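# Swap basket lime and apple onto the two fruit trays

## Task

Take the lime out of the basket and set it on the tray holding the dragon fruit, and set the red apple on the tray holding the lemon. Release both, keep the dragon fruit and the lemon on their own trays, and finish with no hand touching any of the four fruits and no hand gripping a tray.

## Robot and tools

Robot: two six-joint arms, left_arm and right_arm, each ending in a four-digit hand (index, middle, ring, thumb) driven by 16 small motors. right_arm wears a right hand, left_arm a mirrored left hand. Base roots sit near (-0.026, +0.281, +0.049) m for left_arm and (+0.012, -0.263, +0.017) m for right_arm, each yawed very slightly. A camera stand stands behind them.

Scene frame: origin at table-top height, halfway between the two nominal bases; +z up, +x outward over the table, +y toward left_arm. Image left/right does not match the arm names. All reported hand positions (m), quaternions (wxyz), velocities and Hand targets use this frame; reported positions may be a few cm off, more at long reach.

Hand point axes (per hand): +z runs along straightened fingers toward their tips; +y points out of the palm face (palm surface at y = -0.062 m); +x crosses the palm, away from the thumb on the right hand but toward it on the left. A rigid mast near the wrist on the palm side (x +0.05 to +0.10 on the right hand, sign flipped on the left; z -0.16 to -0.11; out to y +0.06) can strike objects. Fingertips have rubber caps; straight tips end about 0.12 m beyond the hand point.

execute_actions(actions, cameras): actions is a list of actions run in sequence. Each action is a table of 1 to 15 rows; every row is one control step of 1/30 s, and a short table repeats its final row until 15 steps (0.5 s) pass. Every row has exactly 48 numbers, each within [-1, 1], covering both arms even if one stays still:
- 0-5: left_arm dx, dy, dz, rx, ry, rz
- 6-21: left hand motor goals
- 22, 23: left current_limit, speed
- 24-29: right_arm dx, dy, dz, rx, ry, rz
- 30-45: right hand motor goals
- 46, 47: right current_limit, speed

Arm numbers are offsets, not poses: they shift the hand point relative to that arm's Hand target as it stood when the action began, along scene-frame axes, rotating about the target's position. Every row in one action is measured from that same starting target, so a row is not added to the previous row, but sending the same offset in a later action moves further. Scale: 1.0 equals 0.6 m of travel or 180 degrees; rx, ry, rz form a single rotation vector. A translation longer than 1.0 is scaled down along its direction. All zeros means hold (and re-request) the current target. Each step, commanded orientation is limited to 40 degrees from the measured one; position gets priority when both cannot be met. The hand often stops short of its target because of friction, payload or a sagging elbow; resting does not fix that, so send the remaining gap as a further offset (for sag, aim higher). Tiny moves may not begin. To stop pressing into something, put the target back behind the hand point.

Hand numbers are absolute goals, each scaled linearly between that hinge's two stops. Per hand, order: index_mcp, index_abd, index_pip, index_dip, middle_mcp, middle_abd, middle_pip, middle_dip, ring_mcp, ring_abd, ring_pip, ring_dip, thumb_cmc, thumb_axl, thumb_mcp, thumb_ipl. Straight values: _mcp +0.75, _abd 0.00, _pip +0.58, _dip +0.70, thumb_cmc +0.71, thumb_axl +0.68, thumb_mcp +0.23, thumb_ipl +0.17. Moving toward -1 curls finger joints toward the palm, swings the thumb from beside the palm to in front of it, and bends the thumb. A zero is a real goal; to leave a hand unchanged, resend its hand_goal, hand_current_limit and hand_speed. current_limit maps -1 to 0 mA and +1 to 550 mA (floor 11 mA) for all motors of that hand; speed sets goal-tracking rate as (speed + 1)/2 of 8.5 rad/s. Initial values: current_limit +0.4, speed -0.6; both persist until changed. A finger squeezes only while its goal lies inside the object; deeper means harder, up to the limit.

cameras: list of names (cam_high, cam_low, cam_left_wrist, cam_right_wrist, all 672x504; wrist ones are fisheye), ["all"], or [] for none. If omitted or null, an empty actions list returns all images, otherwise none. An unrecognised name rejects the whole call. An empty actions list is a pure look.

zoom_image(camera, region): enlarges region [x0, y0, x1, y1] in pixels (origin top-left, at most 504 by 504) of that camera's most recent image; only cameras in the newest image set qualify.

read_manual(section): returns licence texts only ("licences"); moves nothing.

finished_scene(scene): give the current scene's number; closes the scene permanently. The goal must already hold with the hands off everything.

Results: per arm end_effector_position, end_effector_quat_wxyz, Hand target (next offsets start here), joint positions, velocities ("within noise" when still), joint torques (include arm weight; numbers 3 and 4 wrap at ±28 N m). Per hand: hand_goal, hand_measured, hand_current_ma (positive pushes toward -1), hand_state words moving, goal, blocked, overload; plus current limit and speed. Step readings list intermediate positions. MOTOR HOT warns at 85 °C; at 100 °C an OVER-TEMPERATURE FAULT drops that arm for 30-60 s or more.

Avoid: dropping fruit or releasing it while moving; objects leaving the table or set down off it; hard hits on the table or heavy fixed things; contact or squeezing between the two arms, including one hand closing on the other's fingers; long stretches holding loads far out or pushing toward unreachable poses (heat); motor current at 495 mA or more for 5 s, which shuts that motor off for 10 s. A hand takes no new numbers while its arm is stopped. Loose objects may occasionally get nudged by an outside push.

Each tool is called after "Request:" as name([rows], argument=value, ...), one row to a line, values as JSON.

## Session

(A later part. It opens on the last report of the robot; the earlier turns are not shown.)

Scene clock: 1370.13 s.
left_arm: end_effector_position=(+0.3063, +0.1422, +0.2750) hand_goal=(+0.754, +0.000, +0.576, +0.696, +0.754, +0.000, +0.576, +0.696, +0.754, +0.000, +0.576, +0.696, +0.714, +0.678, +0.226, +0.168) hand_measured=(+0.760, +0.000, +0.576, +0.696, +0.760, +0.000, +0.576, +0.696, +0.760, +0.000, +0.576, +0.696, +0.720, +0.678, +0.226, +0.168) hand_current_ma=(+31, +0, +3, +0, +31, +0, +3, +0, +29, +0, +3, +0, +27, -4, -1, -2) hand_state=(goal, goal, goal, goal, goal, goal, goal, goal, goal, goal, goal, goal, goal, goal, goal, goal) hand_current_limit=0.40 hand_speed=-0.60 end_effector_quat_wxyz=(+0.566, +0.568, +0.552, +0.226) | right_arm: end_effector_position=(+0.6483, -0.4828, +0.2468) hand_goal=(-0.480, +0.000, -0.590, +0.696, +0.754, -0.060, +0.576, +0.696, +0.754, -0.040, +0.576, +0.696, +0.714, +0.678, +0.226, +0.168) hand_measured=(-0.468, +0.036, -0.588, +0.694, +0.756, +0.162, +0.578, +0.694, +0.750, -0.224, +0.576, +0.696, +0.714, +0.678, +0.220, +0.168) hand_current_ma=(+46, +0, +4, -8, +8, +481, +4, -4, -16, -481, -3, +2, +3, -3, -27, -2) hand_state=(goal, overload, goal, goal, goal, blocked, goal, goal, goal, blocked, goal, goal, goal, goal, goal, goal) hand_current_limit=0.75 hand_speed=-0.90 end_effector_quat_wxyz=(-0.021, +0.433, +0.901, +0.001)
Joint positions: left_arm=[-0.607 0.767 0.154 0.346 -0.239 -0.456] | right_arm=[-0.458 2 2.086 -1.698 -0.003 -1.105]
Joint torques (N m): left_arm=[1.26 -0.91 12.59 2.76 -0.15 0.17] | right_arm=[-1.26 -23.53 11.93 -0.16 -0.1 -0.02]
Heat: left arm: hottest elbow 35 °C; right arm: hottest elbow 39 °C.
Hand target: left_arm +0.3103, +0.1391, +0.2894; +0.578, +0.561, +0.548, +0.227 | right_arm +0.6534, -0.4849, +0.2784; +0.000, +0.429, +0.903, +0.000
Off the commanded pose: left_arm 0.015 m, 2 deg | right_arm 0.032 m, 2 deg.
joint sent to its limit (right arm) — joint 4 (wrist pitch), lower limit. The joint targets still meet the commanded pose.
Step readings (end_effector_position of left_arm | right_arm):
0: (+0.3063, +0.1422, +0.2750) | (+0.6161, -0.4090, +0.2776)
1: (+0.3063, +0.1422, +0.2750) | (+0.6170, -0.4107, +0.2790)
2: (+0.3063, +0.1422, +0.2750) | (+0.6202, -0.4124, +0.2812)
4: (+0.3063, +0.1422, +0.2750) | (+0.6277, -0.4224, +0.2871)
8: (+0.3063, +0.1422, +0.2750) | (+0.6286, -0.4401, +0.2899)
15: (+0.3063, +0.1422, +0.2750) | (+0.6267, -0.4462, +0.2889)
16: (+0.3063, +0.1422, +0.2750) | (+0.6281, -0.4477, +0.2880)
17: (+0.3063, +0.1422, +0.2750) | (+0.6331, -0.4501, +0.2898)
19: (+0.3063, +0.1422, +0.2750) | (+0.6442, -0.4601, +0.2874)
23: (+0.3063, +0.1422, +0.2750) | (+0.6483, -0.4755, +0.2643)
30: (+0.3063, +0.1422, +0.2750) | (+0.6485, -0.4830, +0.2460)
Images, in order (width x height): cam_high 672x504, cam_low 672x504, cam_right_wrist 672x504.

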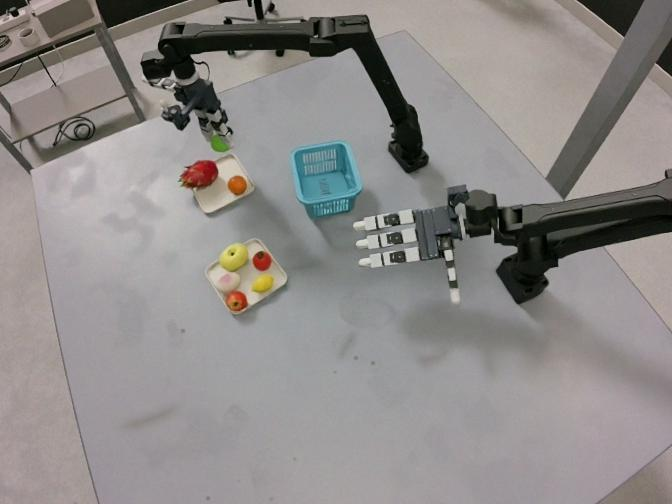

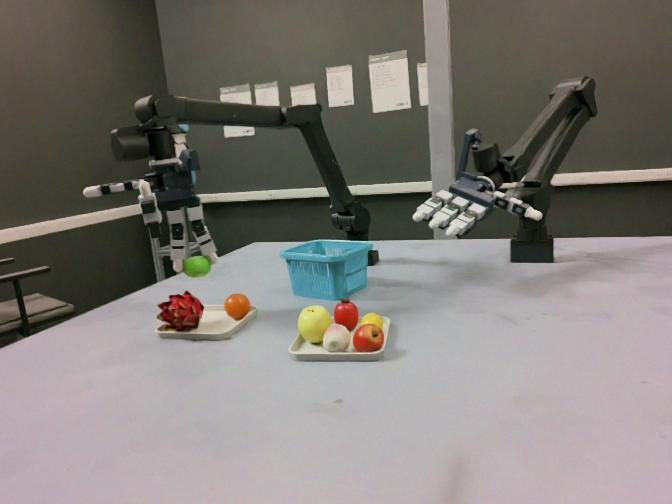

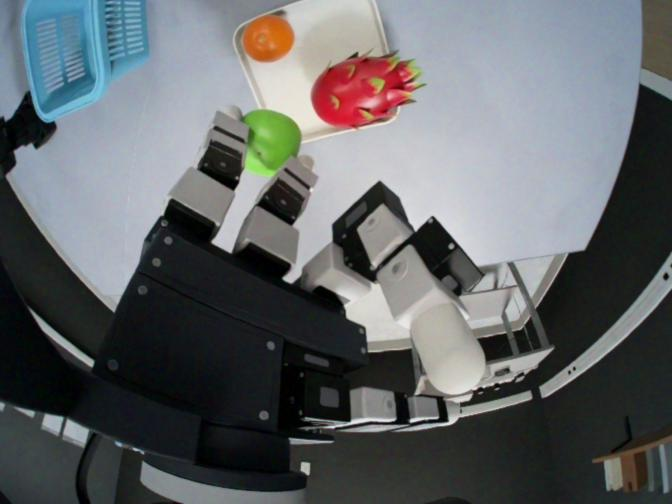

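Request:
execute_actions([
  [[0,0,0,0,0,0,0.754,0,0.576,0.696,0.754,0,0.576,0.696,0.754,0,0.576,0.696,0.714,0.678,0.226,0.168,0.4,-0.6,0,0,-0.045,0,0,0,-0.48,0,-0.59,0.696,0.754,-0.06,0.576,0.696,0.754,-0.04,0.576,0.696,0.714,0.678,0.226,0.168,0.75,-0.9]],
  [[0,0,0,0,0,0,0.754,0,0.576,0.696,0.754,0,0.576,0.696,0.754,0,0.576,0.696,0.714,0.678,0.226,0.168,0.4,-0.6,0,0,-0.045,0,0,0,-0.48,0,-0.59,0.696,0.754,-0.06,0.576,0.696,0.754,-0.04,0.576,0.696,0.714,0.678,0.226,0.168,0.75,-0.9]],
], cameras=["cam_right_wrist","cam_high","cam_low"])

Request:
zoom_image(camera="cam_right_wrist", region=[200, 20, 420, 190])

Request:
zoom_image(camera="cam_low", region=[140, 230, 280, 350])

Scene clock: 1389.13 s.
left_arm: end_effector_position=(+0.3063, +0.1422, +0.2750) hand_goal=(+0.754, +0.000, +0.576, +0.696, +0.754, +0.000, +0.576, +0.696, +0.754, +0.000, +0.576, +0.696, +0.714, +0.678, +0.226, +0.168) hand_measured=(+0.760, +0.000, +0.576, +0.696, +0.760, +0.000, +0.576, +0.696, +0.760, +0.000, +0.576, +0.696, +0.720, +0.678, +0.226, +0.168) hand_current_ma=(+31, +0, +3, +0, +31, +0, +3, +0, +29, +0, +3, +0, +27, -4, -1, -2) hand_state=(goal, goal, goal, goal, goal, goal, goal, goal, goal, goal, goal, goal, goal, goal, goal, goal) hand_current_limit=0.40 hand_speed=-0.60 end_effector_quat_wxyz=(+0.566, +0.568, +0.552, +0.226) | right_arm: end_effector_position=(+0.6478, -0.4825, +0.2101) hand_goal=(-0.480, +0.000, -0.590, +0.696, +0.754, -0.060, +0.576, +0.696, +0.754, -0.040, +0.576, +0.696, +0.714, +0.678, +0.226, +0.168) hand_measured=(-0.468, +0.036, -0.588, +0.694, +0.756, +0.162, +0.578, +0.694, +0.750, -0.224, +0.576, +0.696, +0.714, +0.678, +0.220, +0.168) hand_current_ma=(+46, +0, +4, -8, +9, +481, +4, -4, -16, -481, -3, +2, +3, -3, -27, -2) hand_state=(goal, overload, goal, goal, goal, blocked, goal, goal, goal, blocked, goal, goal, goal, goal, goal, goal) hand_current_limit=0.75 hand_speed=-0.90 end_effector_quat_wxyz=(-0.021, +0.433, +0.901, +0.001)
Joint positions: left_arm=[-0.607 0.767 0.154 0.346 -0.239 -0.456] | right_arm=[-0.458 1.994 1.98 -1.598 -0.003 -1.106]
Joint torques (N m): left_arm=[1.38 -1.2 12.57 2.76 -0.15 0.16] | right_arm=[-1.2 -22.48 9.83 0.64 -0.02 -0.01]
Heat: left arm: hottest elbow 35 °C; right arm: hottest elbow 39 °C.
Hand target: left_arm +0.3103, +0.1391, +0.2894; +0.578, +0.561, +0.548, +0.227 | right_arm +0.6533, -0.4848, +0.2243; -0.001, +0.429, +0.903, +0.000
Off the commanded pose: left_arm 0.015 m, 2 deg | right_arm 0.015 m, 2 deg.
Step readings (end_effector_position of left_arm | right_arm):
0: (+0.3063, +0.1422, +0.2750) | (+0.6483, -0.4828, +0.2468)
1: (+0.3063, +0.1422, +0.2750) | (+0.6485, -0.4829, +0.2459)
2: (+0.3063, +0.1422, +0.2750) | (+0.6493, -0.4832, +0.2450)
4: (+0.3063, +0.1422, +0.2750) | (+0.6503, -0.4837, +0.2422)
8: (+0.3063, +0.1422, +0.2750) | (+0.6493, -0.4832, +0.2385)
15: (+0.3063, +0.1422, +0.2750) | (+0.6496, -0.4833, +0.2386)
16: (+0.3063, +0.1422, +0.2750) | (+0.6497, -0.4834, +0.2355)
17: (+0.3063, +0.1422, +0.2750) | (+0.6508, -0.4838, +0.2342)
19: (+0.3063, +0.1422, +0.2750) | (+0.6501, -0.4835, +0.2248)
23: (+0.3063, +0.1422, +0.2750) | (+0.6471, -0.4821, +0.2110)
30: (+0.3063, +0.1422, +0.2750) | (+0.6478, -0.4825, +0.2101)
Images, in order (width x height): cam_high 672x504, cam_low 672x504, cam_right_wrist 672x504.

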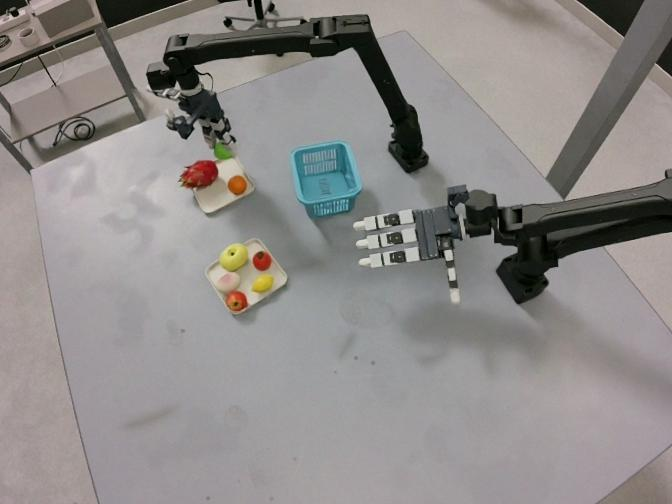

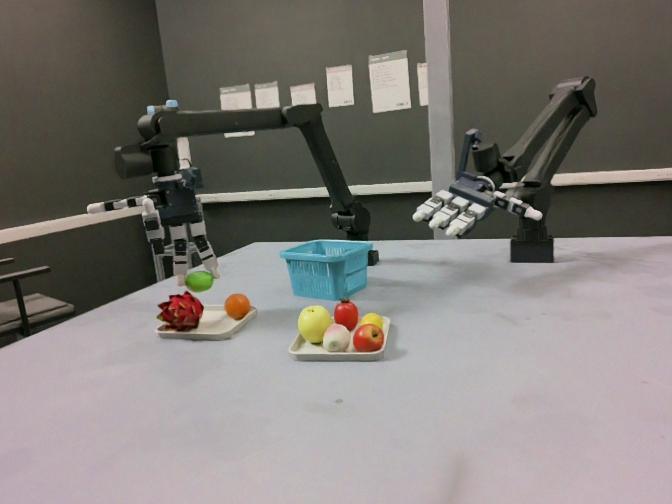

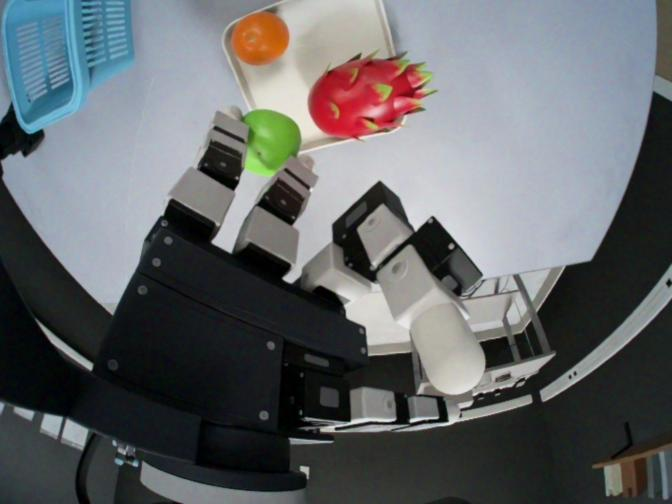

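Scaled by 2.291 from the camera's 672x504 image, which has a finer 960x720 frame.

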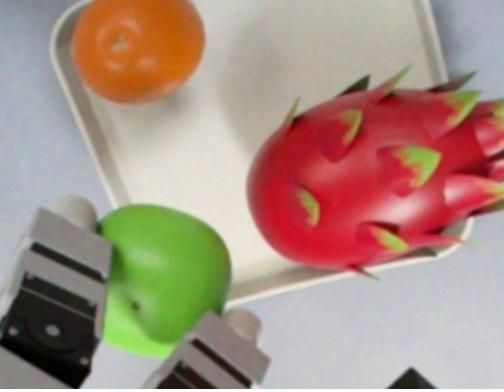

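Scaled by 3.600 from the camera's 672x504 image, which has a finer 960x720 frame.

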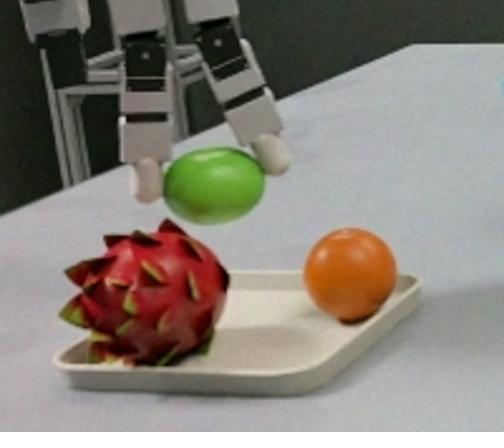

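Request:
execute_actions([
  [[0,0,0,0,0,0,0.754,0,0.576,0.696,0.754,0,0.576,0.696,0.754,0,0.576,0.696,0.714,0.678,0.226,0.168,0.4,-0.6,0,0,-0.035,0,0,0,-0.48,0,-0.59,0.696,0.754,-0.06,0.576,0.696,0.754,-0.04,0.576,0.696,0.714,0.678,0.226,0.168,0.75,-0.9]],
  [[0,0,0,0,0,0,0.754,0,0.576,0.696,0.754,0,0.576,0.696,0.754,0,0.576,0.696,0.714,0.678,0.226,0.168,0.4,-0.6,0,0,-0.02,0,0,0,-0.48,0,-0.59,0.696,0.754,-0.06,0.576,0.696,0.754,-0.04,0.576,0.696,0.714,0.678,0.226,0.168,0.75,-0.9]],
], cameras=["cam_right_wrist","cam_high","cam_low"])

Request:
zoom_image(camera="cam_right_wrist", region=[200, 20, 420, 190])

Request:
zoom_image(camera="cam_low", region=[140, 250, 260, 350])

Scene clock: 1404.33 s.
left_arm: end_effector_position=(+0.3063, +0.1422, +0.2750) hand_goal=(+0.754, +0.000, +0.576, +0.696, +0.754, +0.000, +0.576, +0.696, +0.754, +0.000, +0.576, +0.696, +0.714, +0.678, +0.226, +0.168) hand_measured=(+0.760, +0.000, +0.576, +0.696, +0.760, +0.000, +0.576, +0.696, +0.760, +0.000, +0.576, +0.696, +0.720, +0.678, +0.226, +0.168) hand_current_ma=(+31, +0, +3, +0, +31, +0, +3, +0, +29, +0, +3, +0, +27, -4, -1, -2) hand_state=(goal, goal, goal, goal, goal, goal, goal, goal, goal, goal, goal, goal, goal, goal, goal, goal) hand_current_limit=0.40 hand_speed=-0.60 end_effector_quat_wxyz=(+0.566, +0.568, +0.552, +0.226) | right_arm: end_effector_position=(+0.6476, -0.4824, +0.1830) hand_goal=(-0.480, +0.000, -0.590, +0.696, +0.754, -0.060, +0.576, +0.696, +0.754, -0.040, +0.576, +0.696, +0.714, +0.678, +0.226, +0.168) hand_measured=(-0.468, +0.036, -0.588, +0.694, +0.756, +0.162, +0.578, +0.694, +0.750, -0.224, +0.576, +0.696, +0.714, +0.678, +0.220, +0.168) hand_current_ma=(+46, +0, +4, -8, +10, +481, +4, -4, -16, -481, -3, +2, +3, -3, -27, -2) hand_state=(goal, overload, goal, goal, goal, blocked, goal, goal, goal, blocked, goal, goal, goal, goal, goal, goal) hand_current_limit=0.75 hand_speed=-0.90 end_effector_quat_wxyz=(-0.016, +0.432, +0.902, +0.001)
Joint positions: left_arm=[-0.607 0.767 0.154 0.346 -0.239 -0.456] | right_arm=[-0.458 1.991 1.903 -1.516 -0.003 -1.107]
Joint torques (N m): left_arm=[1.32 -0.91 12.63 2.74 -0.15 0.17] | right_arm=[-1.38 -21.71 9.44 0.76 -0.03 -0.01]
Heat: left arm: hottest elbow 35 °C; right arm: hottest elbow 38 °C.
Hand target: left_arm +0.3103, +0.1391, +0.2894; +0.578, +0.561, +0.548, +0.227 | right_arm +0.6534, -0.4849, +0.1914; +0.000, +0.429, +0.903, +0.000
Off the commanded pose: left_arm 0.015 m, 2 deg | right_arm 0.010 m, 2 deg.
Step readings (end_effector_position of left_arm | right_arm):
0: (+0.3063, +0.1422, +0.2750) | (+0.6478, -0.4825, +0.2101)
1: (+0.3063, +0.1422, +0.2750) | (+0.6482, -0.4826, +0.2081)
2: (+0.3063, +0.1422, +0.2750) | (+0.6493, -0.4831, +0.2069)
4: (+0.3063, +0.1422, +0.2750) | (+0.6498, -0.4833, +0.2009)
8: (+0.3063, +0.1422, +0.2750) | (+0.6471, -0.4821, +0.1923)
15: (+0.3063, +0.1422, +0.2750) | (+0.6476, -0.4824, +0.1921)
16: (+0.3063, +0.1422, +0.2750) | (+0.6478, -0.4825, +0.1911)
17: (+0.3063, +0.1422, +0.2750) | (+0.6487, -0.4828, +0.1901)
19: (+0.3063, +0.1422, +0.2750) | (+0.6496, -0.4832, +0.1873)
23: (+0.3063, +0.1422, +0.2750) | (+0.6476, -0.4824, +0.1830)
30: (+0.3063, +0.1422, +0.2750) | (+0.6476, -0.4824, +0.1830)
Images, in order (width x height): cam_high 672x504, cam_low 672x504, cam_right_wrist 672x504.

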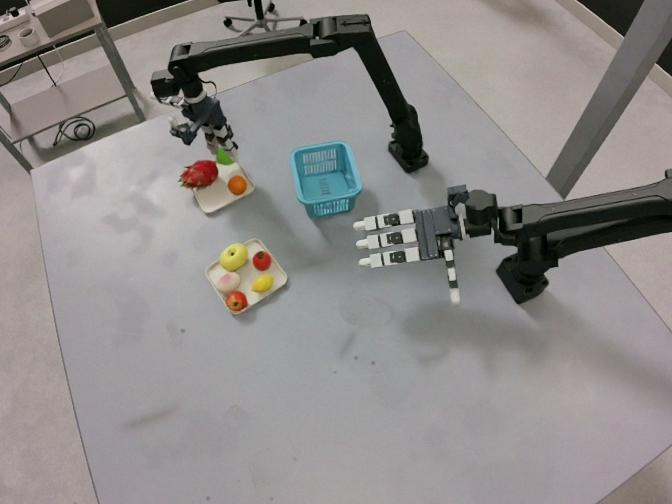

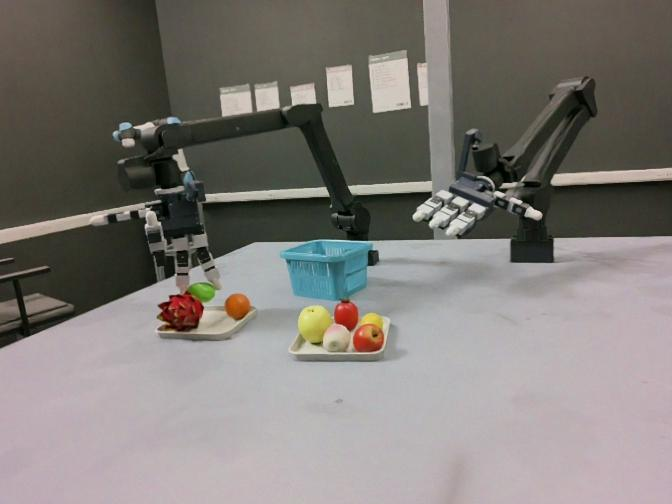

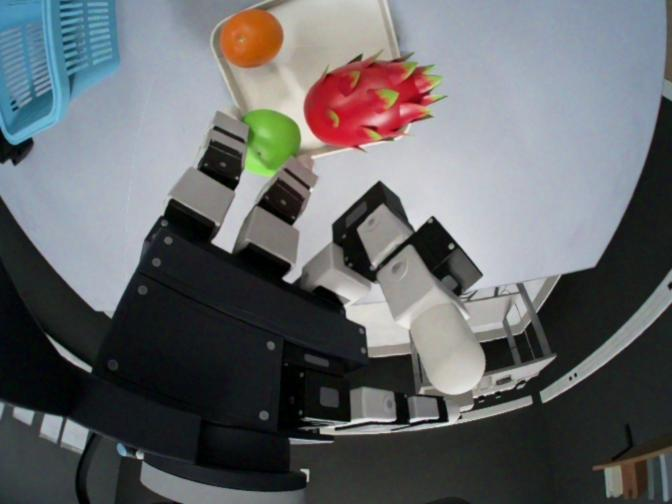

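Scaled by 2.291 from the camera's 672x504 image, which has a finer 960x720 frame.

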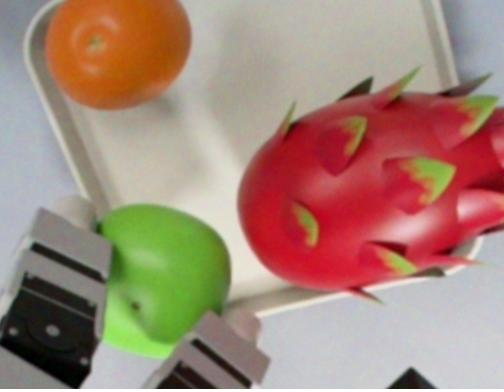

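Scaled by 4.200 from the camera's 672x504 image, which has a finer 960x720 frame.

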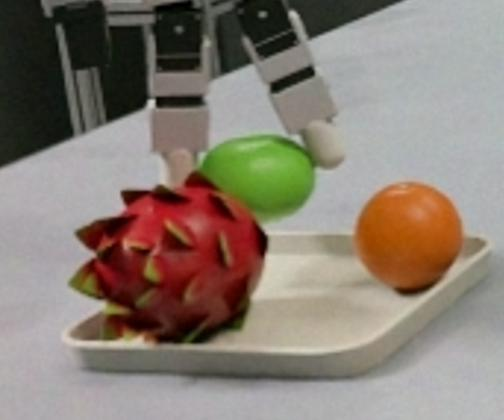

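Request:
execute_actions([
  [[0,0,0,0,0,0,0.754,0,0.576,0.696,0.754,0,0.576,0.696,0.754,0,0.576,0.696,0.714,0.678,0.226,0.168,0.4,-0.6,-0.003,-0.006,-0.025,0,0,0,-0.48,0,-0.59,0.696,0.754,-0.06,0.576,0.696,0.754,-0.04,0.576,0.696,0.714,0.678,0.226,0.168,0.75,-0.9]],
  [[0,0,0,0,0,0,0.754,0,0.576,0.696,0.754,0,0.576,0.696,0.754,0,0.576,0.696,0.714,0.678,0.226,0.168,0.4,-0.6,0,0,-0.016,0,0,0,-0.48,0,-0.59,0.696,0.754,-0.06,0.576,0.696,0.754,-0.04,0.576,0.696,0.714,0.678,0.226,0.168,0.75,-0.9]],
], cameras=["cam_right_wrist","cam_high","cam_low"])

Request:
zoom_image(camera="cam_right_wrist", region=[200, 20, 420, 190])

Request:
zoom_image(camera="cam_low", region=[140, 250, 260, 350])

Scene clock: 1414.50 s.
left_arm: end_effector_position=(+0.3063, +0.1422, +0.2750) hand_goal=(+0.754, +0.000, +0.576, +0.696, +0.754, +0.000, +0.576, +0.696, +0.754, +0.000, +0.576, +0.696, +0.714, +0.678, +0.226, +0.168) hand_measured=(+0.760, +0.000, +0.576, +0.696, +0.760, +0.000, +0.576, +0.696, +0.760, +0.000, +0.576, +0.696, +0.720, +0.678, +0.226, +0.168) hand_current_ma=(+31, +0, +3, +0, +31, +0, +3, +0, +29, +0, +3, +0, +27, -4, -1, -2) hand_state=(goal, goal, goal, goal, goal, goal, goal, goal, goal, goal, goal, goal, goal, goal, goal, goal) hand_current_limit=0.40 hand_speed=-0.60 end_effector_quat_wxyz=(+0.566, +0.568, +0.552, +0.226) | right_arm: end_effector_position=(+0.6473, -0.4818, +0.1620) hand_goal=(-0.480, +0.000, -0.590, +0.696, +0.754, -0.060, +0.576, +0.696, +0.754, -0.040, +0.576, +0.696, +0.714, +0.678, +0.226, +0.168) hand_measured=(-0.468, +0.036, -0.588, +0.694, +0.756, +0.162, +0.578, +0.694, +0.750, -0.224, +0.576, +0.696, +0.714, +0.678, +0.220, +0.168) hand_current_ma=(+46, +0, +4, -8, +10, +481, +4, -4, -16, -481, -3, +2, +3, -3, -27, -2) hand_state=(goal, overload, goal, goal, goal, blocked, goal, goal, goal, blocked, goal, goal, goal, goal, goal, goal) hand_current_limit=0.75 hand_speed=-0.90 end_effector_quat_wxyz=(-0.013, +0.430, +0.903, +0.001)
Joint positions: left_arm=[-0.607 0.767 0.154 0.346 -0.239 -0.456] | right_arm=[-0.458 1.993 1.85 -1.454 -0.003 -1.113]
Joint torques (N m): left_arm=[1.2 -0.91 12.62 2.71 -0.15 0.17] | right_arm=[-1.85 -21.36 9.35 0.77 -0.04 -0.01]
Heat: left arm: hottest elbow 35 °C; right arm: hottest elbow 38 °C.
Hand target: left_arm +0.3103, +0.1391, +0.2894; +0.578, +0.561, +0.548, +0.227 | right_arm +0.6516, -0.4885, +0.1669; +0.000, +0.429, +0.903, +0.000
Off the commanded pose: left_arm 0.015 m, 2 deg | right_arm 0.009 m, 1 deg.
Step readings (end_effector_position of left_arm | right_arm):
0: (+0.3063, +0.1422, +0.2750) | (+0.6476, -0.4824, +0.1830)
1: (+0.3063, +0.1422, +0.2750) | (+0.6477, -0.4823, +0.1816)
2: (+0.3063, +0.1422, +0.2750) | (+0.6487, -0.4827, +0.1803)
4: (+0.3063, +0.1422, +0.2750) | (+0.6494, -0.4830, +0.1760)
8: (+0.3063, +0.1422, +0.2750) | (+0.6468, -0.4817, +0.1691)
15: (+0.3063, +0.1422, +0.2750) | (+0.6472, -0.4818, +0.1688)
16: (+0.3063, +0.1422, +0.2750) | (+0.6472, -0.4818, +0.1681)
17: (+0.3063, +0.1422, +0.2750) | (+0.6480, -0.4821, +0.1671)
19: (+0.3063, +0.1422, +0.2750) | (+0.6488, -0.4825, +0.1650)
23: (+0.3063, +0.1422, +0.2750) | (+0.6473, -0.4818, +0.1620)
30: (+0.3063, +0.1422, +0.2750) | (+0.6473, -0.4818, +0.1620)
Images, in order (width x height): cam_high 672x504, cam_low 672x504, cam_right_wrist 672x504.

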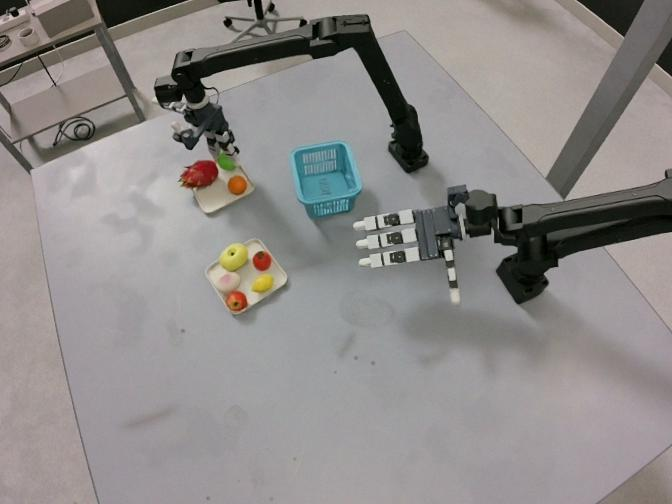

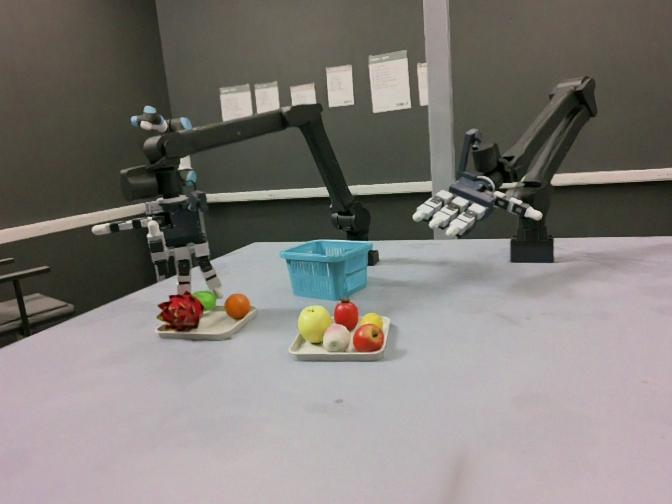

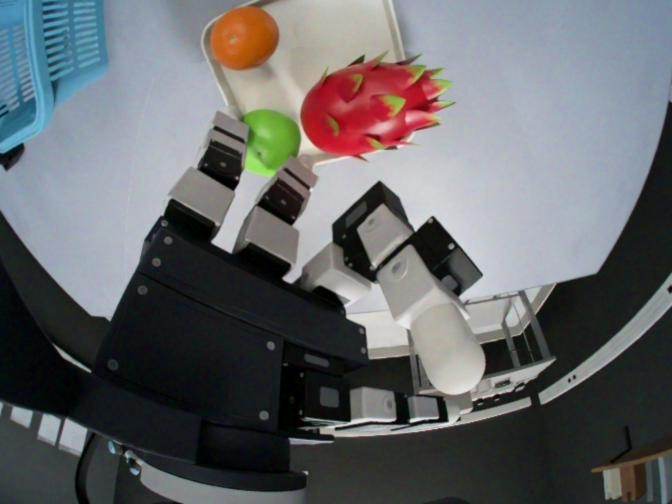

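Scaled by 2.291 from the camera's 672x504 image, which has a finer 960x720 frame.

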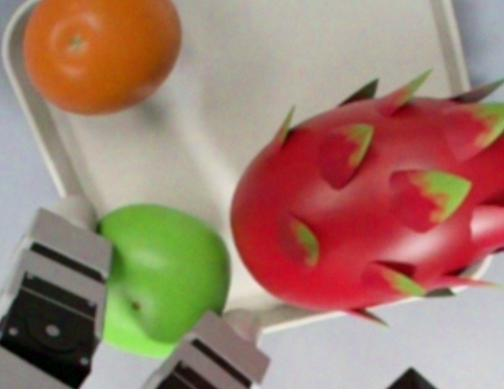

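Scaled by 4.200 from the camera's 672x504 image, which has a finer 960x720 frame.

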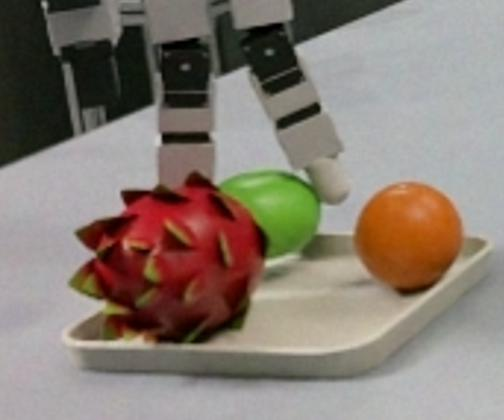

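Request:
execute_actions([
  [[0,0,0,0,0,0,0.754,0,0.576,0.696,0.754,0,0.576,0.696,0.754,0,0.576,0.696,0.714,0.678,0.226,0.168,0.4,-0.6,0,0,-0.013,0,0,0,-0.48,0,-0.59,0.696,0.754,-0.06,0.576,0.696,0.754,-0.04,0.576,0.696,0.714,0.678,0.226,0.168,0.75,-0.9]],
], cameras=["cam_right_wrist","cam_low"])

Request:
zoom_image(camera="cam_low", region=[140, 250, 260, 350])

Scene clock: 1419.93 s.
left_arm: end_effector_position=(+0.3063, +0.1422, +0.2750) hand_goal=(+0.754, +0.000, +0.576, +0.696, +0.754, +0.000, +0.576, +0.696, +0.754, +0.000, +0.576, +0.696, +0.714, +0.678, +0.226, +0.168) hand_measured=(+0.760, +0.000, +0.576, +0.696, +0.760, +0.000, +0.576, +0.696, +0.760, +0.000, +0.576, +0.696, +0.720, +0.678, +0.226, +0.168) hand_current_ma=(+31, +0, +3, +0, +31, +0, +3, +0, +29, +0, +3, +0, +27, -4, -1, -2) hand_state=(goal, goal, goal, goal, goal, goal, goal, goal, goal, goal, goal, goal, goal, goal, goal, goal) hand_current_limit=0.40 hand_speed=-0.60 end_effector_quat_wxyz=(+0.566, +0.568, +0.552, +0.226) | right_arm: end_effector_position=(+0.6473, -0.4818, +0.1554) hand_goal=(-0.480, +0.000, -0.590, +0.696, +0.754, -0.060, +0.576, +0.696, +0.754, -0.040, +0.576, +0.696, +0.714, +0.678, +0.226, +0.168) hand_measured=(-0.468, +0.036, -0.588, +0.694, +0.756, +0.162, +0.578, +0.694, +0.750, -0.224, +0.576, +0.696, +0.714, +0.678, +0.220, +0.168) hand_current_ma=(+46, +0, +4, -8, +10, +481, +4, -4, -16, -481, -3, +2, +3, -3, -27, -2) hand_state=(goal, overload, goal, goal, goal, blocked, goal, goal, goal, blocked, goal, goal, goal, goal, goal, goal) hand_current_limit=0.75 hand_speed=-0.90 end_effector_quat_wxyz=(-0.012, +0.430, +0.903, +0.001)
Joint positions: left_arm=[-0.607 0.767 0.154 0.346 -0.239 -0.456] | right_arm=[-0.458 1.994 1.835 -1.436 -0.003 -1.113]
Joint torques (N m): left_arm=[1.26 -1.03 12.64 2.78 -0.17 0.16] | right_arm=[-1.67 -21.19 9.25 0.75 -0.03 -0.01]
Heat: left arm: hottest elbow 35 °C; right arm: hottest elbow 38 °C.
Hand target: left_arm +0.3103, +0.1391, +0.2894; +0.578, +0.561, +0.548, +0.227 | right_arm +0.6515, -0.4885, +0.1590; +0.000, +0.429, +0.903, +0.000
Off the commanded pose: left_arm 0.015 m, 2 deg | right_arm 0.009 m, 1 deg.
Step readings (end_effector_position of left_arm | right_arm):
0: (+0.3063, +0.1422, +0.2750) | (+0.6473, -0.4818, +0.1620)
1: (+0.3063, +0.1422, +0.2750) | (+0.6473, -0.4818, +0.1613)
2: (+0.3063, +0.1422, +0.2750) | (+0.6479, -0.4821, +0.1604)
4: (+0.3063, +0.1422, +0.2750) | (+0.6484, -0.4824, +0.1582)
8: (+0.3063, +0.1422, +0.2750) | (+0.6473, -0.4818, +0.1554)
15: (+0.3063, +0.1422, +0.2750) | (+0.6473, -0.4818, +0.1554)
Images, in order (width x height): cam_low 672x504, cam_right_wrist 672x504.

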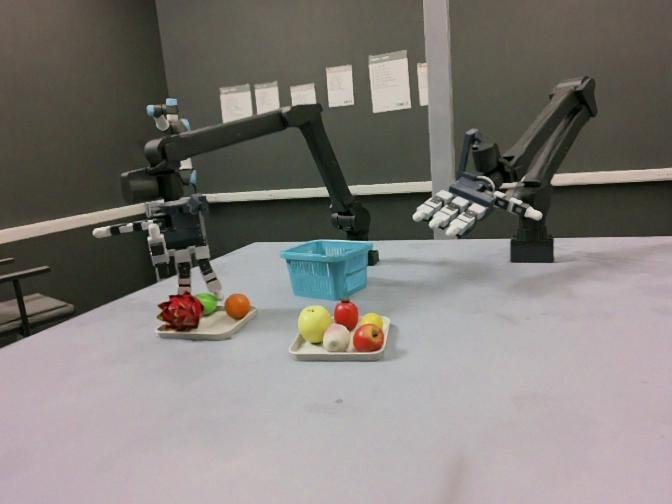

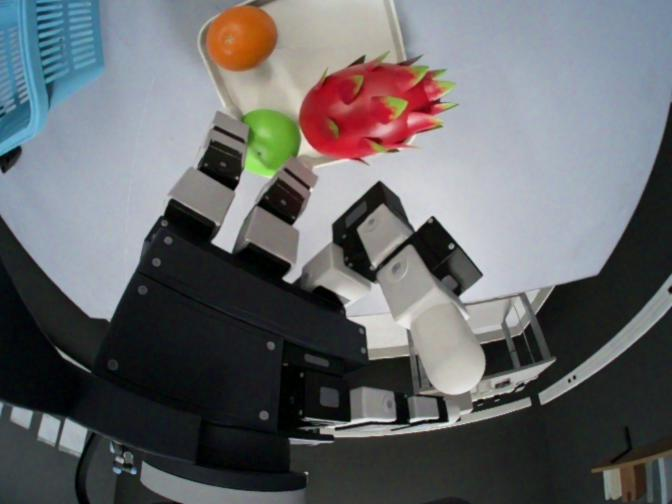

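Scaled by 4.200 from the camera's 672x504 image, which has a finer 960x720 frame.

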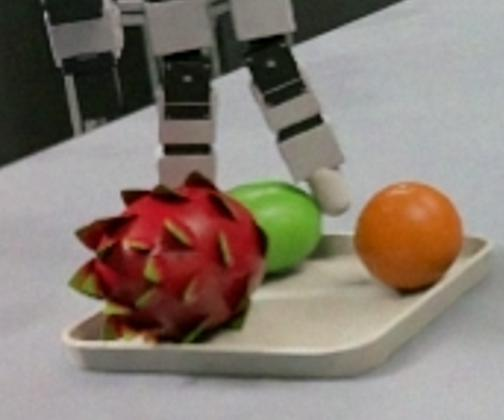

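Request:
execute_actions([
  [[0,0,0,0,0,0,0.754,0,0.576,0.696,0.754,0,0.576,0.696,0.754,0,0.576,0.696,0.714,0.678,0.226,0.168,0.4,-0.6,0,0,-0.009,0,0,0,-0.48,0,-0.59,0.696,0.754,-0.06,0.576,0.696,0.754,-0.04,0.576,0.696,0.714,0.678,0.226,0.168,0.75,-0.9]],
], cameras=["cam_right_wrist","cam_low"])

Request:
zoom_image(camera="cam_low", region=[160, 280, 250, 350])

Request:
zoom_image(camera="cam_right_wrist", region=[200, 20, 420, 190])

Scene clock: 1426.00 s.
left_arm: end_effector_position=(+0.3063, +0.1422, +0.2750) hand_goal=(+0.754, +0.000, +0.576, +0.696, +0.754, +0.000, +0.576, +0.696, +0.754, +0.000, +0.576, +0.696, +0.714, +0.678, +0.226, +0.168) hand_measured=(+0.760, +0.000, +0.576, +0.696, +0.760, +0.000, +0.576, +0.696, +0.760, +0.000, +0.576, +0.696, +0.720, +0.678, +0.226, +0.168) hand_current_ma=(+31, +0, +3, +0, +31, +0, +3, +0, +29, +0, +3, +0, +27, -4, -1, -2) hand_state=(goal, goal, goal, goal, goal, goal, goal, goal, goal, goal, goal, goal, goal, goal, goal, goal) hand_current_limit=0.40 hand_speed=-0.60 end_effector_quat_wxyz=(+0.566, +0.568, +0.552, +0.226) | right_arm: end_effector_position=(+0.6485, -0.4823, +0.1523) hand_goal=(-0.480, +0.000, -0.590, +0.696, +0.754, -0.060, +0.576, +0.696, +0.754, -0.040, +0.576, +0.696, +0.714, +0.678, +0.226, +0.168) hand_measured=(-0.468, +0.036, -0.588, +0.694, +0.754, +0.162, +0.578, +0.694, +0.748, -0.224, +0.574, +0.696, +0.714, +0.678, +0.220, +0.168) hand_current_ma=(+46, +0, +4, -8, +3, +481, +4, -4, -22, -481, -5, +1, +3, -3, -27, -2) hand_state=(goal, overload, goal, goal, goal, blocked, goal, goal, goal, blocked, goal, goal, goal, goal, goal, goal) hand_current_limit=0.75 hand_speed=-0.90 end_effector_quat_wxyz=(-0.009, +0.430, +0.903, +0.001)
Joint positions: left_arm=[-0.607 0.767 0.154 0.346 -0.239 -0.456] | right_arm=[-0.458 1.995 1.827 -1.421 -0.003 -1.113]
Joint torques (N m): left_arm=[1.49 -1.08 12.55 2.71 -0.15 0.16] | right_arm=[-1.73 -20.89 9.09 0.66 -0.03 -0.01]
Heat: left arm: hottest elbow 35 °C; right arm: hottest elbow 37 °C.
Hand target: left_arm +0.3103, +0.1391, +0.2894; +0.578, +0.561, +0.548, +0.227 | right_arm +0.6516, -0.4885, +0.1536; +0.000, +0.429, +0.903, +0.000
Off the commanded pose: left_arm 0.015 m, 2 deg | right_arm 0.007 m, 1 deg.
Step readings (end_effector_position of left_arm | right_arm):
0: (+0.3063, +0.1422, +0.2750) | (+0.6473, -0.4818, +0.1554)
1: (+0.3063, +0.1422, +0.2750) | (+0.6474, -0.4818, +0.1550)
2: (+0.3063, +0.1422, +0.2750) | (+0.6478, -0.4820, +0.1545)
4: (+0.3063, +0.1422, +0.2750) | (+0.6482, -0.4822, +0.1531)
8: (+0.3063, +0.1422, +0.2750) | (+0.6485, -0.4823, +0.1523)
15: (+0.3063, +0.1422, +0.2750) | (+0.6485, -0.4823, +0.1523)
Images, in order (width x height): cam_low 672x504, cam_right_wrist 672x504.

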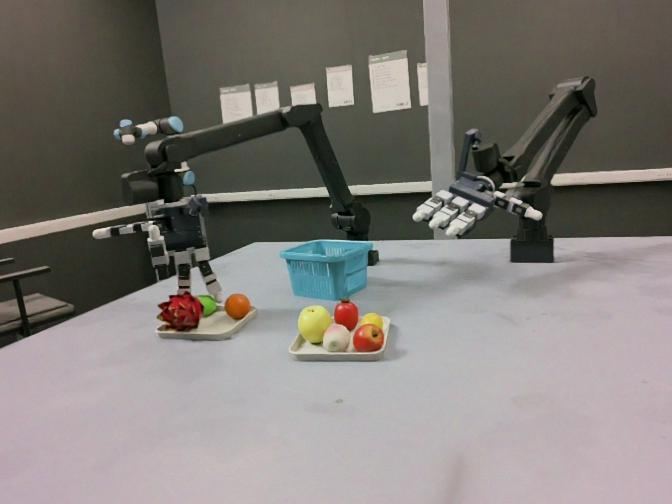

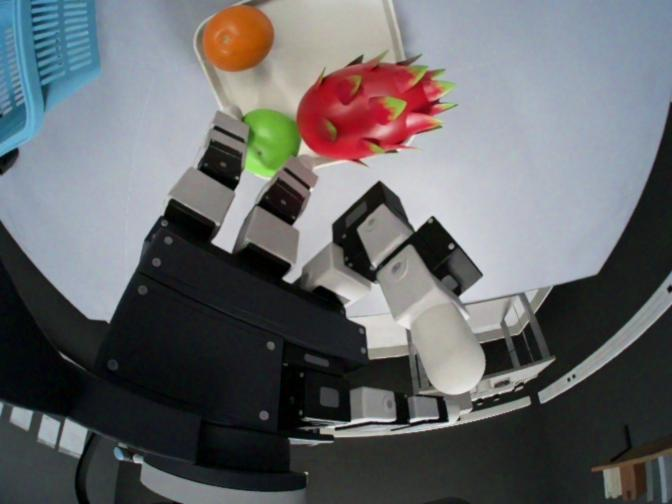

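Scaled by 5.600 from the camera's 672x504 image, which has a finer 960x720 frame.

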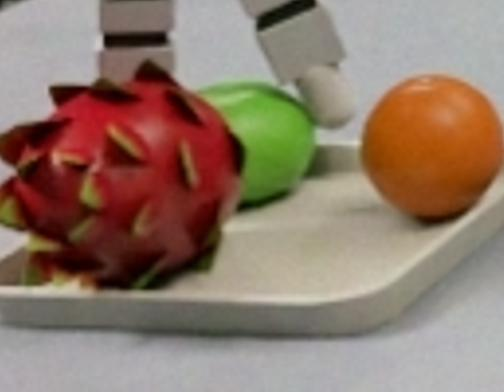

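Scaled by 2.291 from the camera's 672x504 image, which has a finer 960x720 frame.

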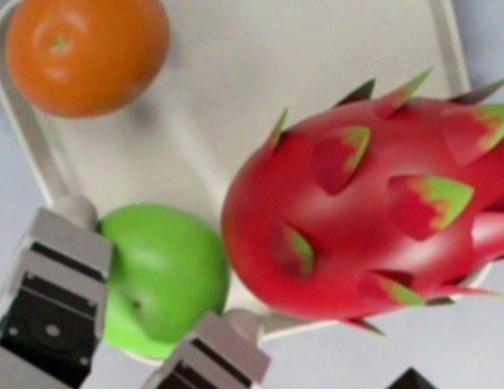

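Request:
execute_actions([
  [[0,0,0,0,0,0,0.754,0,0.576,0.696,0.754,0,0.576,0.696,0.754,0,0.576,0.696,0.714,0.678,0.226,0.168,0.4,-0.6,0,0,-0.006,0,0,0,-0.48,0,-0.59,0.696,0.754,-0.06,0.576,0.696,0.754,-0.04,0.576,0.696,0.714,0.678,0.226,0.168,0.75,-0.9]],
], cameras=["cam_right_wrist","cam_low"])

Request:
zoom_image(camera="cam_low", region=[160, 280, 250, 350])

Request:
zoom_image(camera="cam_right_wrist", region=[200, 20, 420, 190])

Scene clock: 1431.37 s.
left_arm: end_effector_position=(+0.3063, +0.1422, +0.2750) hand_goal=(+0.754, +0.000, +0.576, +0.696, +0.754, +0.000, +0.576, +0.696, +0.754, +0.000, +0.576, +0.696, +0.714, +0.678, +0.226, +0.168) hand_measured=(+0.760, +0.000, +0.576, +0.696, +0.760, +0.000, +0.576, +0.696, +0.760, +0.000, +0.576, +0.696, +0.720, +0.678, +0.226, +0.168) hand_current_ma=(+31, +0, +3, +0, +31, +0, +3, +0, +29, +0, +3, +0, +27, -4, -1, -2) hand_state=(goal, goal, goal, goal, goal, goal, goal, goal, goal, goal, goal, goal, goal, goal, goal, goal) hand_current_limit=0.40 hand_speed=-0.60 end_effector_quat_wxyz=(+0.566, +0.568, +0.552, +0.226) | right_arm: end_effector_position=(+0.6488, -0.4825, +0.1511) hand_goal=(-0.480, +0.000, -0.590, +0.696, +0.754, -0.060, +0.576, +0.696, +0.754, -0.040, +0.576, +0.696, +0.714, +0.678, +0.226, +0.168) hand_measured=(-0.468, +0.036, -0.588, +0.694, +0.754, +0.162, +0.578, +0.694, +0.748, -0.224, +0.574, +0.696, +0.714, +0.678, +0.220, +0.168) hand_current_ma=(+46, +0, +4, -8, +3, +481, +4, -4, -22, -481, -5, +1, +3, -3, -27, -2) hand_state=(goal, overload, goal, goal, goal, blocked, goal, goal, goal, blocked, goal, goal, goal, goal, goal, goal) hand_current_limit=0.75 hand_speed=-0.90 end_effector_quat_wxyz=(-0.008, +0.430, +0.903, +0.001)
Joint positions: left_arm=[-0.607 0.767 0.154 0.346 -0.239 -0.456] | right_arm=[-0.458 1.995 1.824 -1.415 -0.003 -1.113]
Joint torques (N m): left_arm=[1.44 -1.08 12.55 2.73 -0.14 0.17] | right_arm=[-1.73 -20.95 8.76 0.79 -0.03 0]
Heat: left arm: hottest elbow 35 °C; right arm: hottest elbow 37 °C.
Hand target: left_arm +0.3103, +0.1391, +0.2894; +0.578, +0.561, +0.548, +0.227 | right_arm +0.6516, -0.4885, +0.1499; +0.000, +0.429, +0.903, +0.000
Off the commanded pose: left_arm 0.015 m, 2 deg | right_arm 0.007 m, 1 deg.
Step readings (end_effector_position of left_arm | right_arm):
0: (+0.3063, +0.1422, +0.2750) | (+0.6485, -0.4823, +0.1523)
1: (+0.3063, +0.1422, +0.2750) | (+0.6484, -0.4823, +0.1520)
2: (+0.3063, +0.1422, +0.2750) | (+0.6486, -0.4824, +0.1515)
4: (+0.3063, +0.1422, +0.2750) | (+0.6487, -0.4824, +0.1511)
8: (+0.3063, +0.1422, +0.2750) | (+0.6488, -0.4825, +0.1511)
15: (+0.3063, +0.1422, +0.2750) | (+0.6488, -0.4825, +0.1511)
Images, in order (width x height): cam_low 672x504, cam_right_wrist 672x504.

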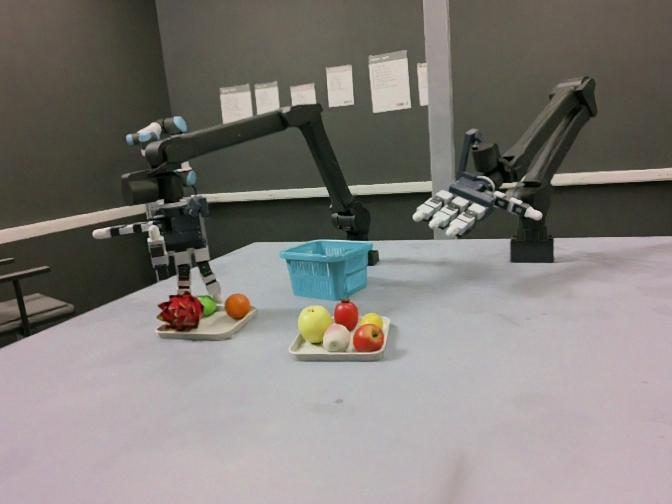

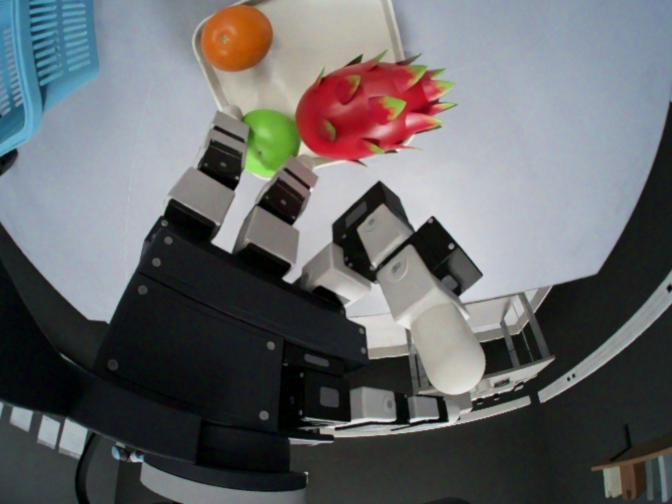

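Scaled by 5.600 from the camera's 672x504 image, which has a finer 960x720 frame.

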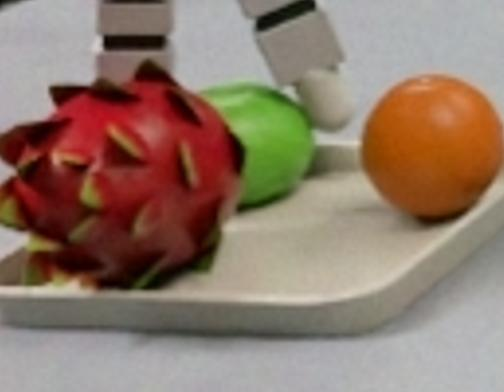

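Scaled by 2.291 from the camera's 672x504 image, which has a finer 960x720 frame.

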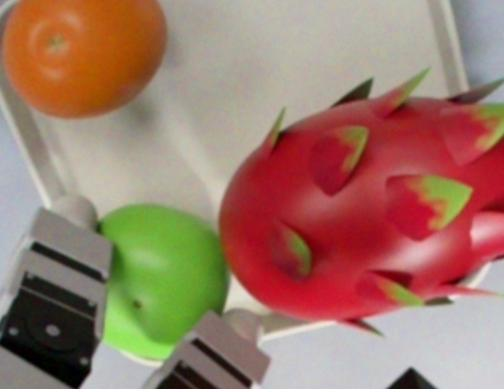

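Request:
execute_actions([
  [[0,0,0,0,0,0,0.754,0,0.576,0.696,0.754,0,0.576,0.696,0.754,0,0.576,0.696,0.714,0.678,0.226,0.168,0.4,-0.6,0,0,0,0,0,0,-0.48,0,-0.59,0.696,0.754,0.14,0.576,0.696,0.754,-0.2,0.576,0.696,0.714,0.678,0.226,0.168,0.5,-0.95]],
  [[0,0,0,0,0,0,0.754,0,0.576,0.696,0.754,0,0.576,0.696,0.754,0,0.576,0.696,0.714,0.678,0.226,0.168,0.4,-0.6,0,0,0,0,0,0,-0.48,0,-0.59,0.696,0.754,0.22,0.576,0.696,0.754,-0.28,0.576,0.696,0.714,0.678,0.226,0.168,0.5,-0.95]],
  [[0,0,0,0,0,0,0.754,0,0.576,0.696,0.754,0,0.576,0.696,0.754,0,0.576,0.696,0.714,0.678,0.226,0.168,0.4,-0.6,0,0,0,0,0,0,-0.48,0,-0.59,0.696,0.754,0.24,0.576,0.696,0.754,-0.3,0.576,0.696,0.714,0.678,0.226,0.168,0.5,-0.95]],
], cameras=["cam_right_wrist","cam_low","cam_high"])

Request:
zoom_image(camera="cam_low", region=[160, 280, 250, 350])

Request:
zoom_image(camera="cam_right_wrist", region=[200, 20, 420, 190])

Scene clock: 1437.93 s.
left_arm: end_effector_position=(+0.3063, +0.1422, +0.2750) hand_goal=(+0.754, +0.000, +0.576, +0.696, +0.754, +0.000, +0.576, +0.696, +0.754, +0.000, +0.576, +0.696, +0.714, +0.678, +0.226, +0.168) hand_measured=(+0.760, +0.000, +0.576, +0.696, +0.760, +0.000, +0.576, +0.696, +0.760, +0.000, +0.576, +0.696, +0.720, +0.678, +0.226, +0.168) hand_current_ma=(+31, +0, +3, +0, +31, +0, +3, +0, +29, +0, +3, +0, +27, -4, -1, -2) hand_state=(goal, goal, goal, goal, goal, goal, goal, goal, goal, goal, goal, goal, goal, goal, goal, goal) hand_current_limit=0.40 hand_speed=-0.60 end_effector_quat_wxyz=(+0.566, +0.568, +0.552, +0.226) | right_arm: end_effector_position=(+0.6481, -0.4822, +0.1498) hand_goal=(-0.480, +0.000, -0.590, +0.696, +0.754, +0.240, +0.576, +0.696, +0.754, -0.300, +0.576, +0.696, +0.714, +0.678, +0.226, +0.168) hand_measured=(-0.468, +0.036, -0.588, +0.694, +0.754, +0.234, +0.578, +0.694, +0.748, -0.294, +0.574, +0.696, +0.714, +0.678, +0.220, +0.168) hand_current_ma=(+46, +0, +4, -8, +3, -16, +4, -4, -22, +19, -5, +1, +3, -3, -27, -2) hand_state=(goal, overload, goal, goal, goal, goal, goal, goal, goal, goal, goal, goal, goal, goal, goal, goal) hand_current_limit=0.50 hand_speed=-0.95 end_effector_quat_wxyz=(-0.009, +0.430, +0.903, +0.001)
Joint positions: left_arm=[-0.607 0.767 0.154 0.346 -0.239 -0.456] | right_arm=[-0.458 1.995 1.821 -1.414 -0.003 -1.113]
Joint torques (N m): left_arm=[1.2 -0.97 12.59 2.76 -0.16 0.16] | right_arm=[-1.85 -20.66 9.02 0.73 -0.04 -0.01]
Heat: left arm: hottest elbow 35 °C; right arm: hottest elbow 37 °C.
Hand target: left_arm +0.3103, +0.1391, +0.2894; +0.578, +0.561, +0.548, +0.227 | right_arm +0.6515, -0.4884, +0.1499; -0.001, +0.429, +0.903, +0.000
Off the commanded pose: left_arm 0.015 m, 2 deg | right_arm 0.007 m, 1 deg.
Step readings (end_effector_position of left_arm | right_arm):
0: (+0.3063, +0.1422, +0.2750) | (+0.6488, -0.4825, +0.1511)
1: (+0.3063, +0.1422, +0.2750) | (+0.6488, -0.4825, +0.1511)
2: (+0.3063, +0.1422, +0.2750) | (+0.6488, -0.4825, +0.1511)
4: (+0.3063, +0.1422, +0.2750) | (+0.6488, -0.4825, +0.1511)
8: (+0.3063, +0.1422, +0.2750) | (+0.6488, -0.4825, +0.1511)
15: (+0.3063, +0.1422, +0.2750) | (+0.6488, -0.4825, +0.1511)
16: (+0.3063, +0.1422, +0.2750) | (+0.6488, -0.4825, +0.1511)
17: (+0.3063, +0.1422, +0.2750) | (+0.6488, -0.4825, +0.1511)
19: (+0.3063, +0.1422, +0.2750) | (+0.6488, -0.4825, +0.1511)
23: (+0.3063, +0.1422, +0.2750) | (+0.6487, -0.4824, +0.1509)
30: (+0.3063, +0.1422, +0.2750) | (+0.6481, -0.4822, +0.1498)
31: (+0.3063, +0.1422, +0.2750) | (+0.6481, -0.4822, +0.1498)
32: (+0.3063, +0.1422, +0.2750) | (+0.6481, -0.4822, +0.1498)
34: (+0.3063, +0.1422, +0.2750) | (+0.6481, -0.4822, +0.1498)
38: (+0.3063, +0.1422, +0.2750) | (+0.6481, -0.4822, +0.1498)
45: (+0.3063, +0.1422, +0.2750) | (+0.6481, -0.4822, +0.1498)
Images, in order (width x height): cam_high 672x504, cam_low 672x504, cam_right_wrist 672x504.

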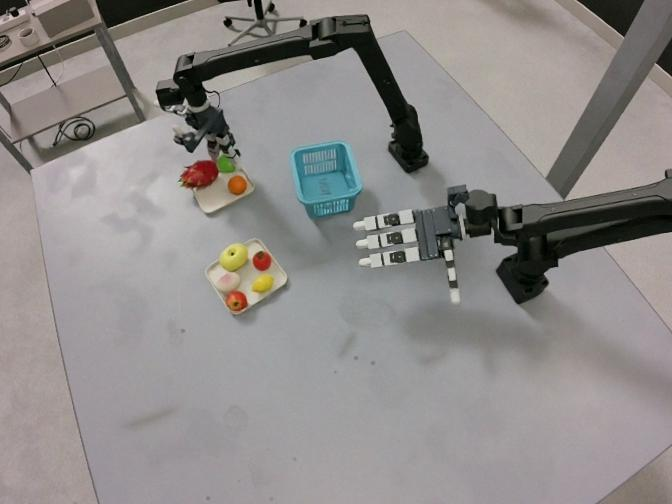

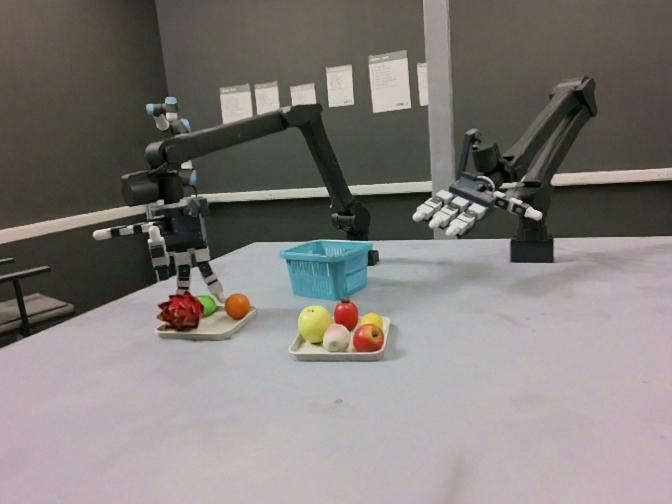

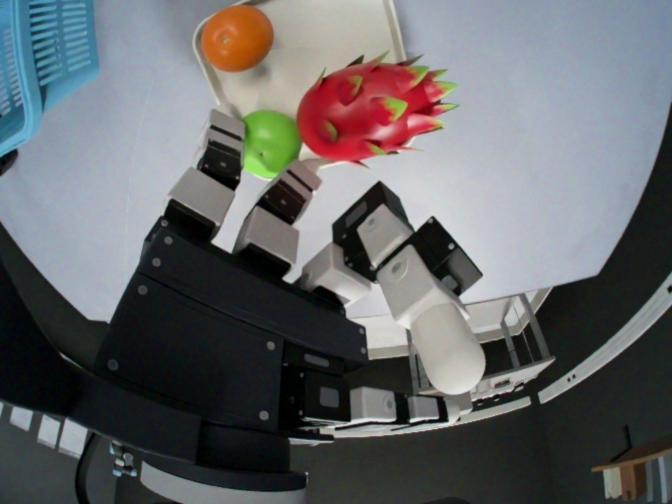

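Scaled by 5.600 from the camera's 672x504 image, which has a finer 960x720 frame.

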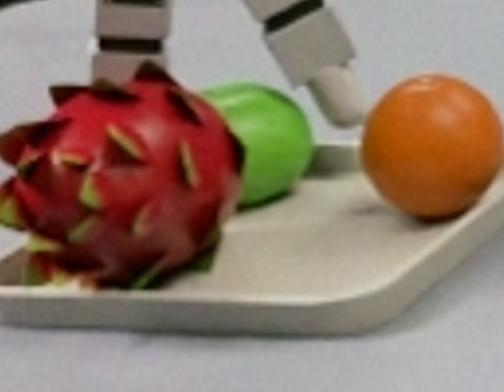

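Scaled by 2.291 from the camera's 672x504 image, which has a finer 960x720 frame.

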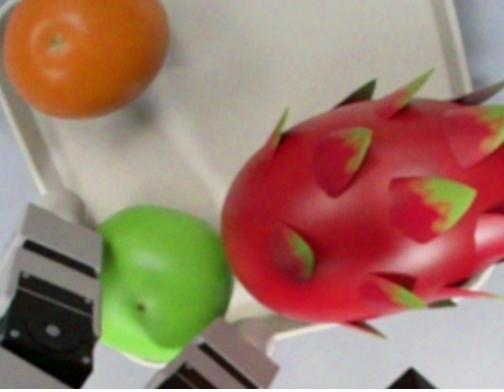

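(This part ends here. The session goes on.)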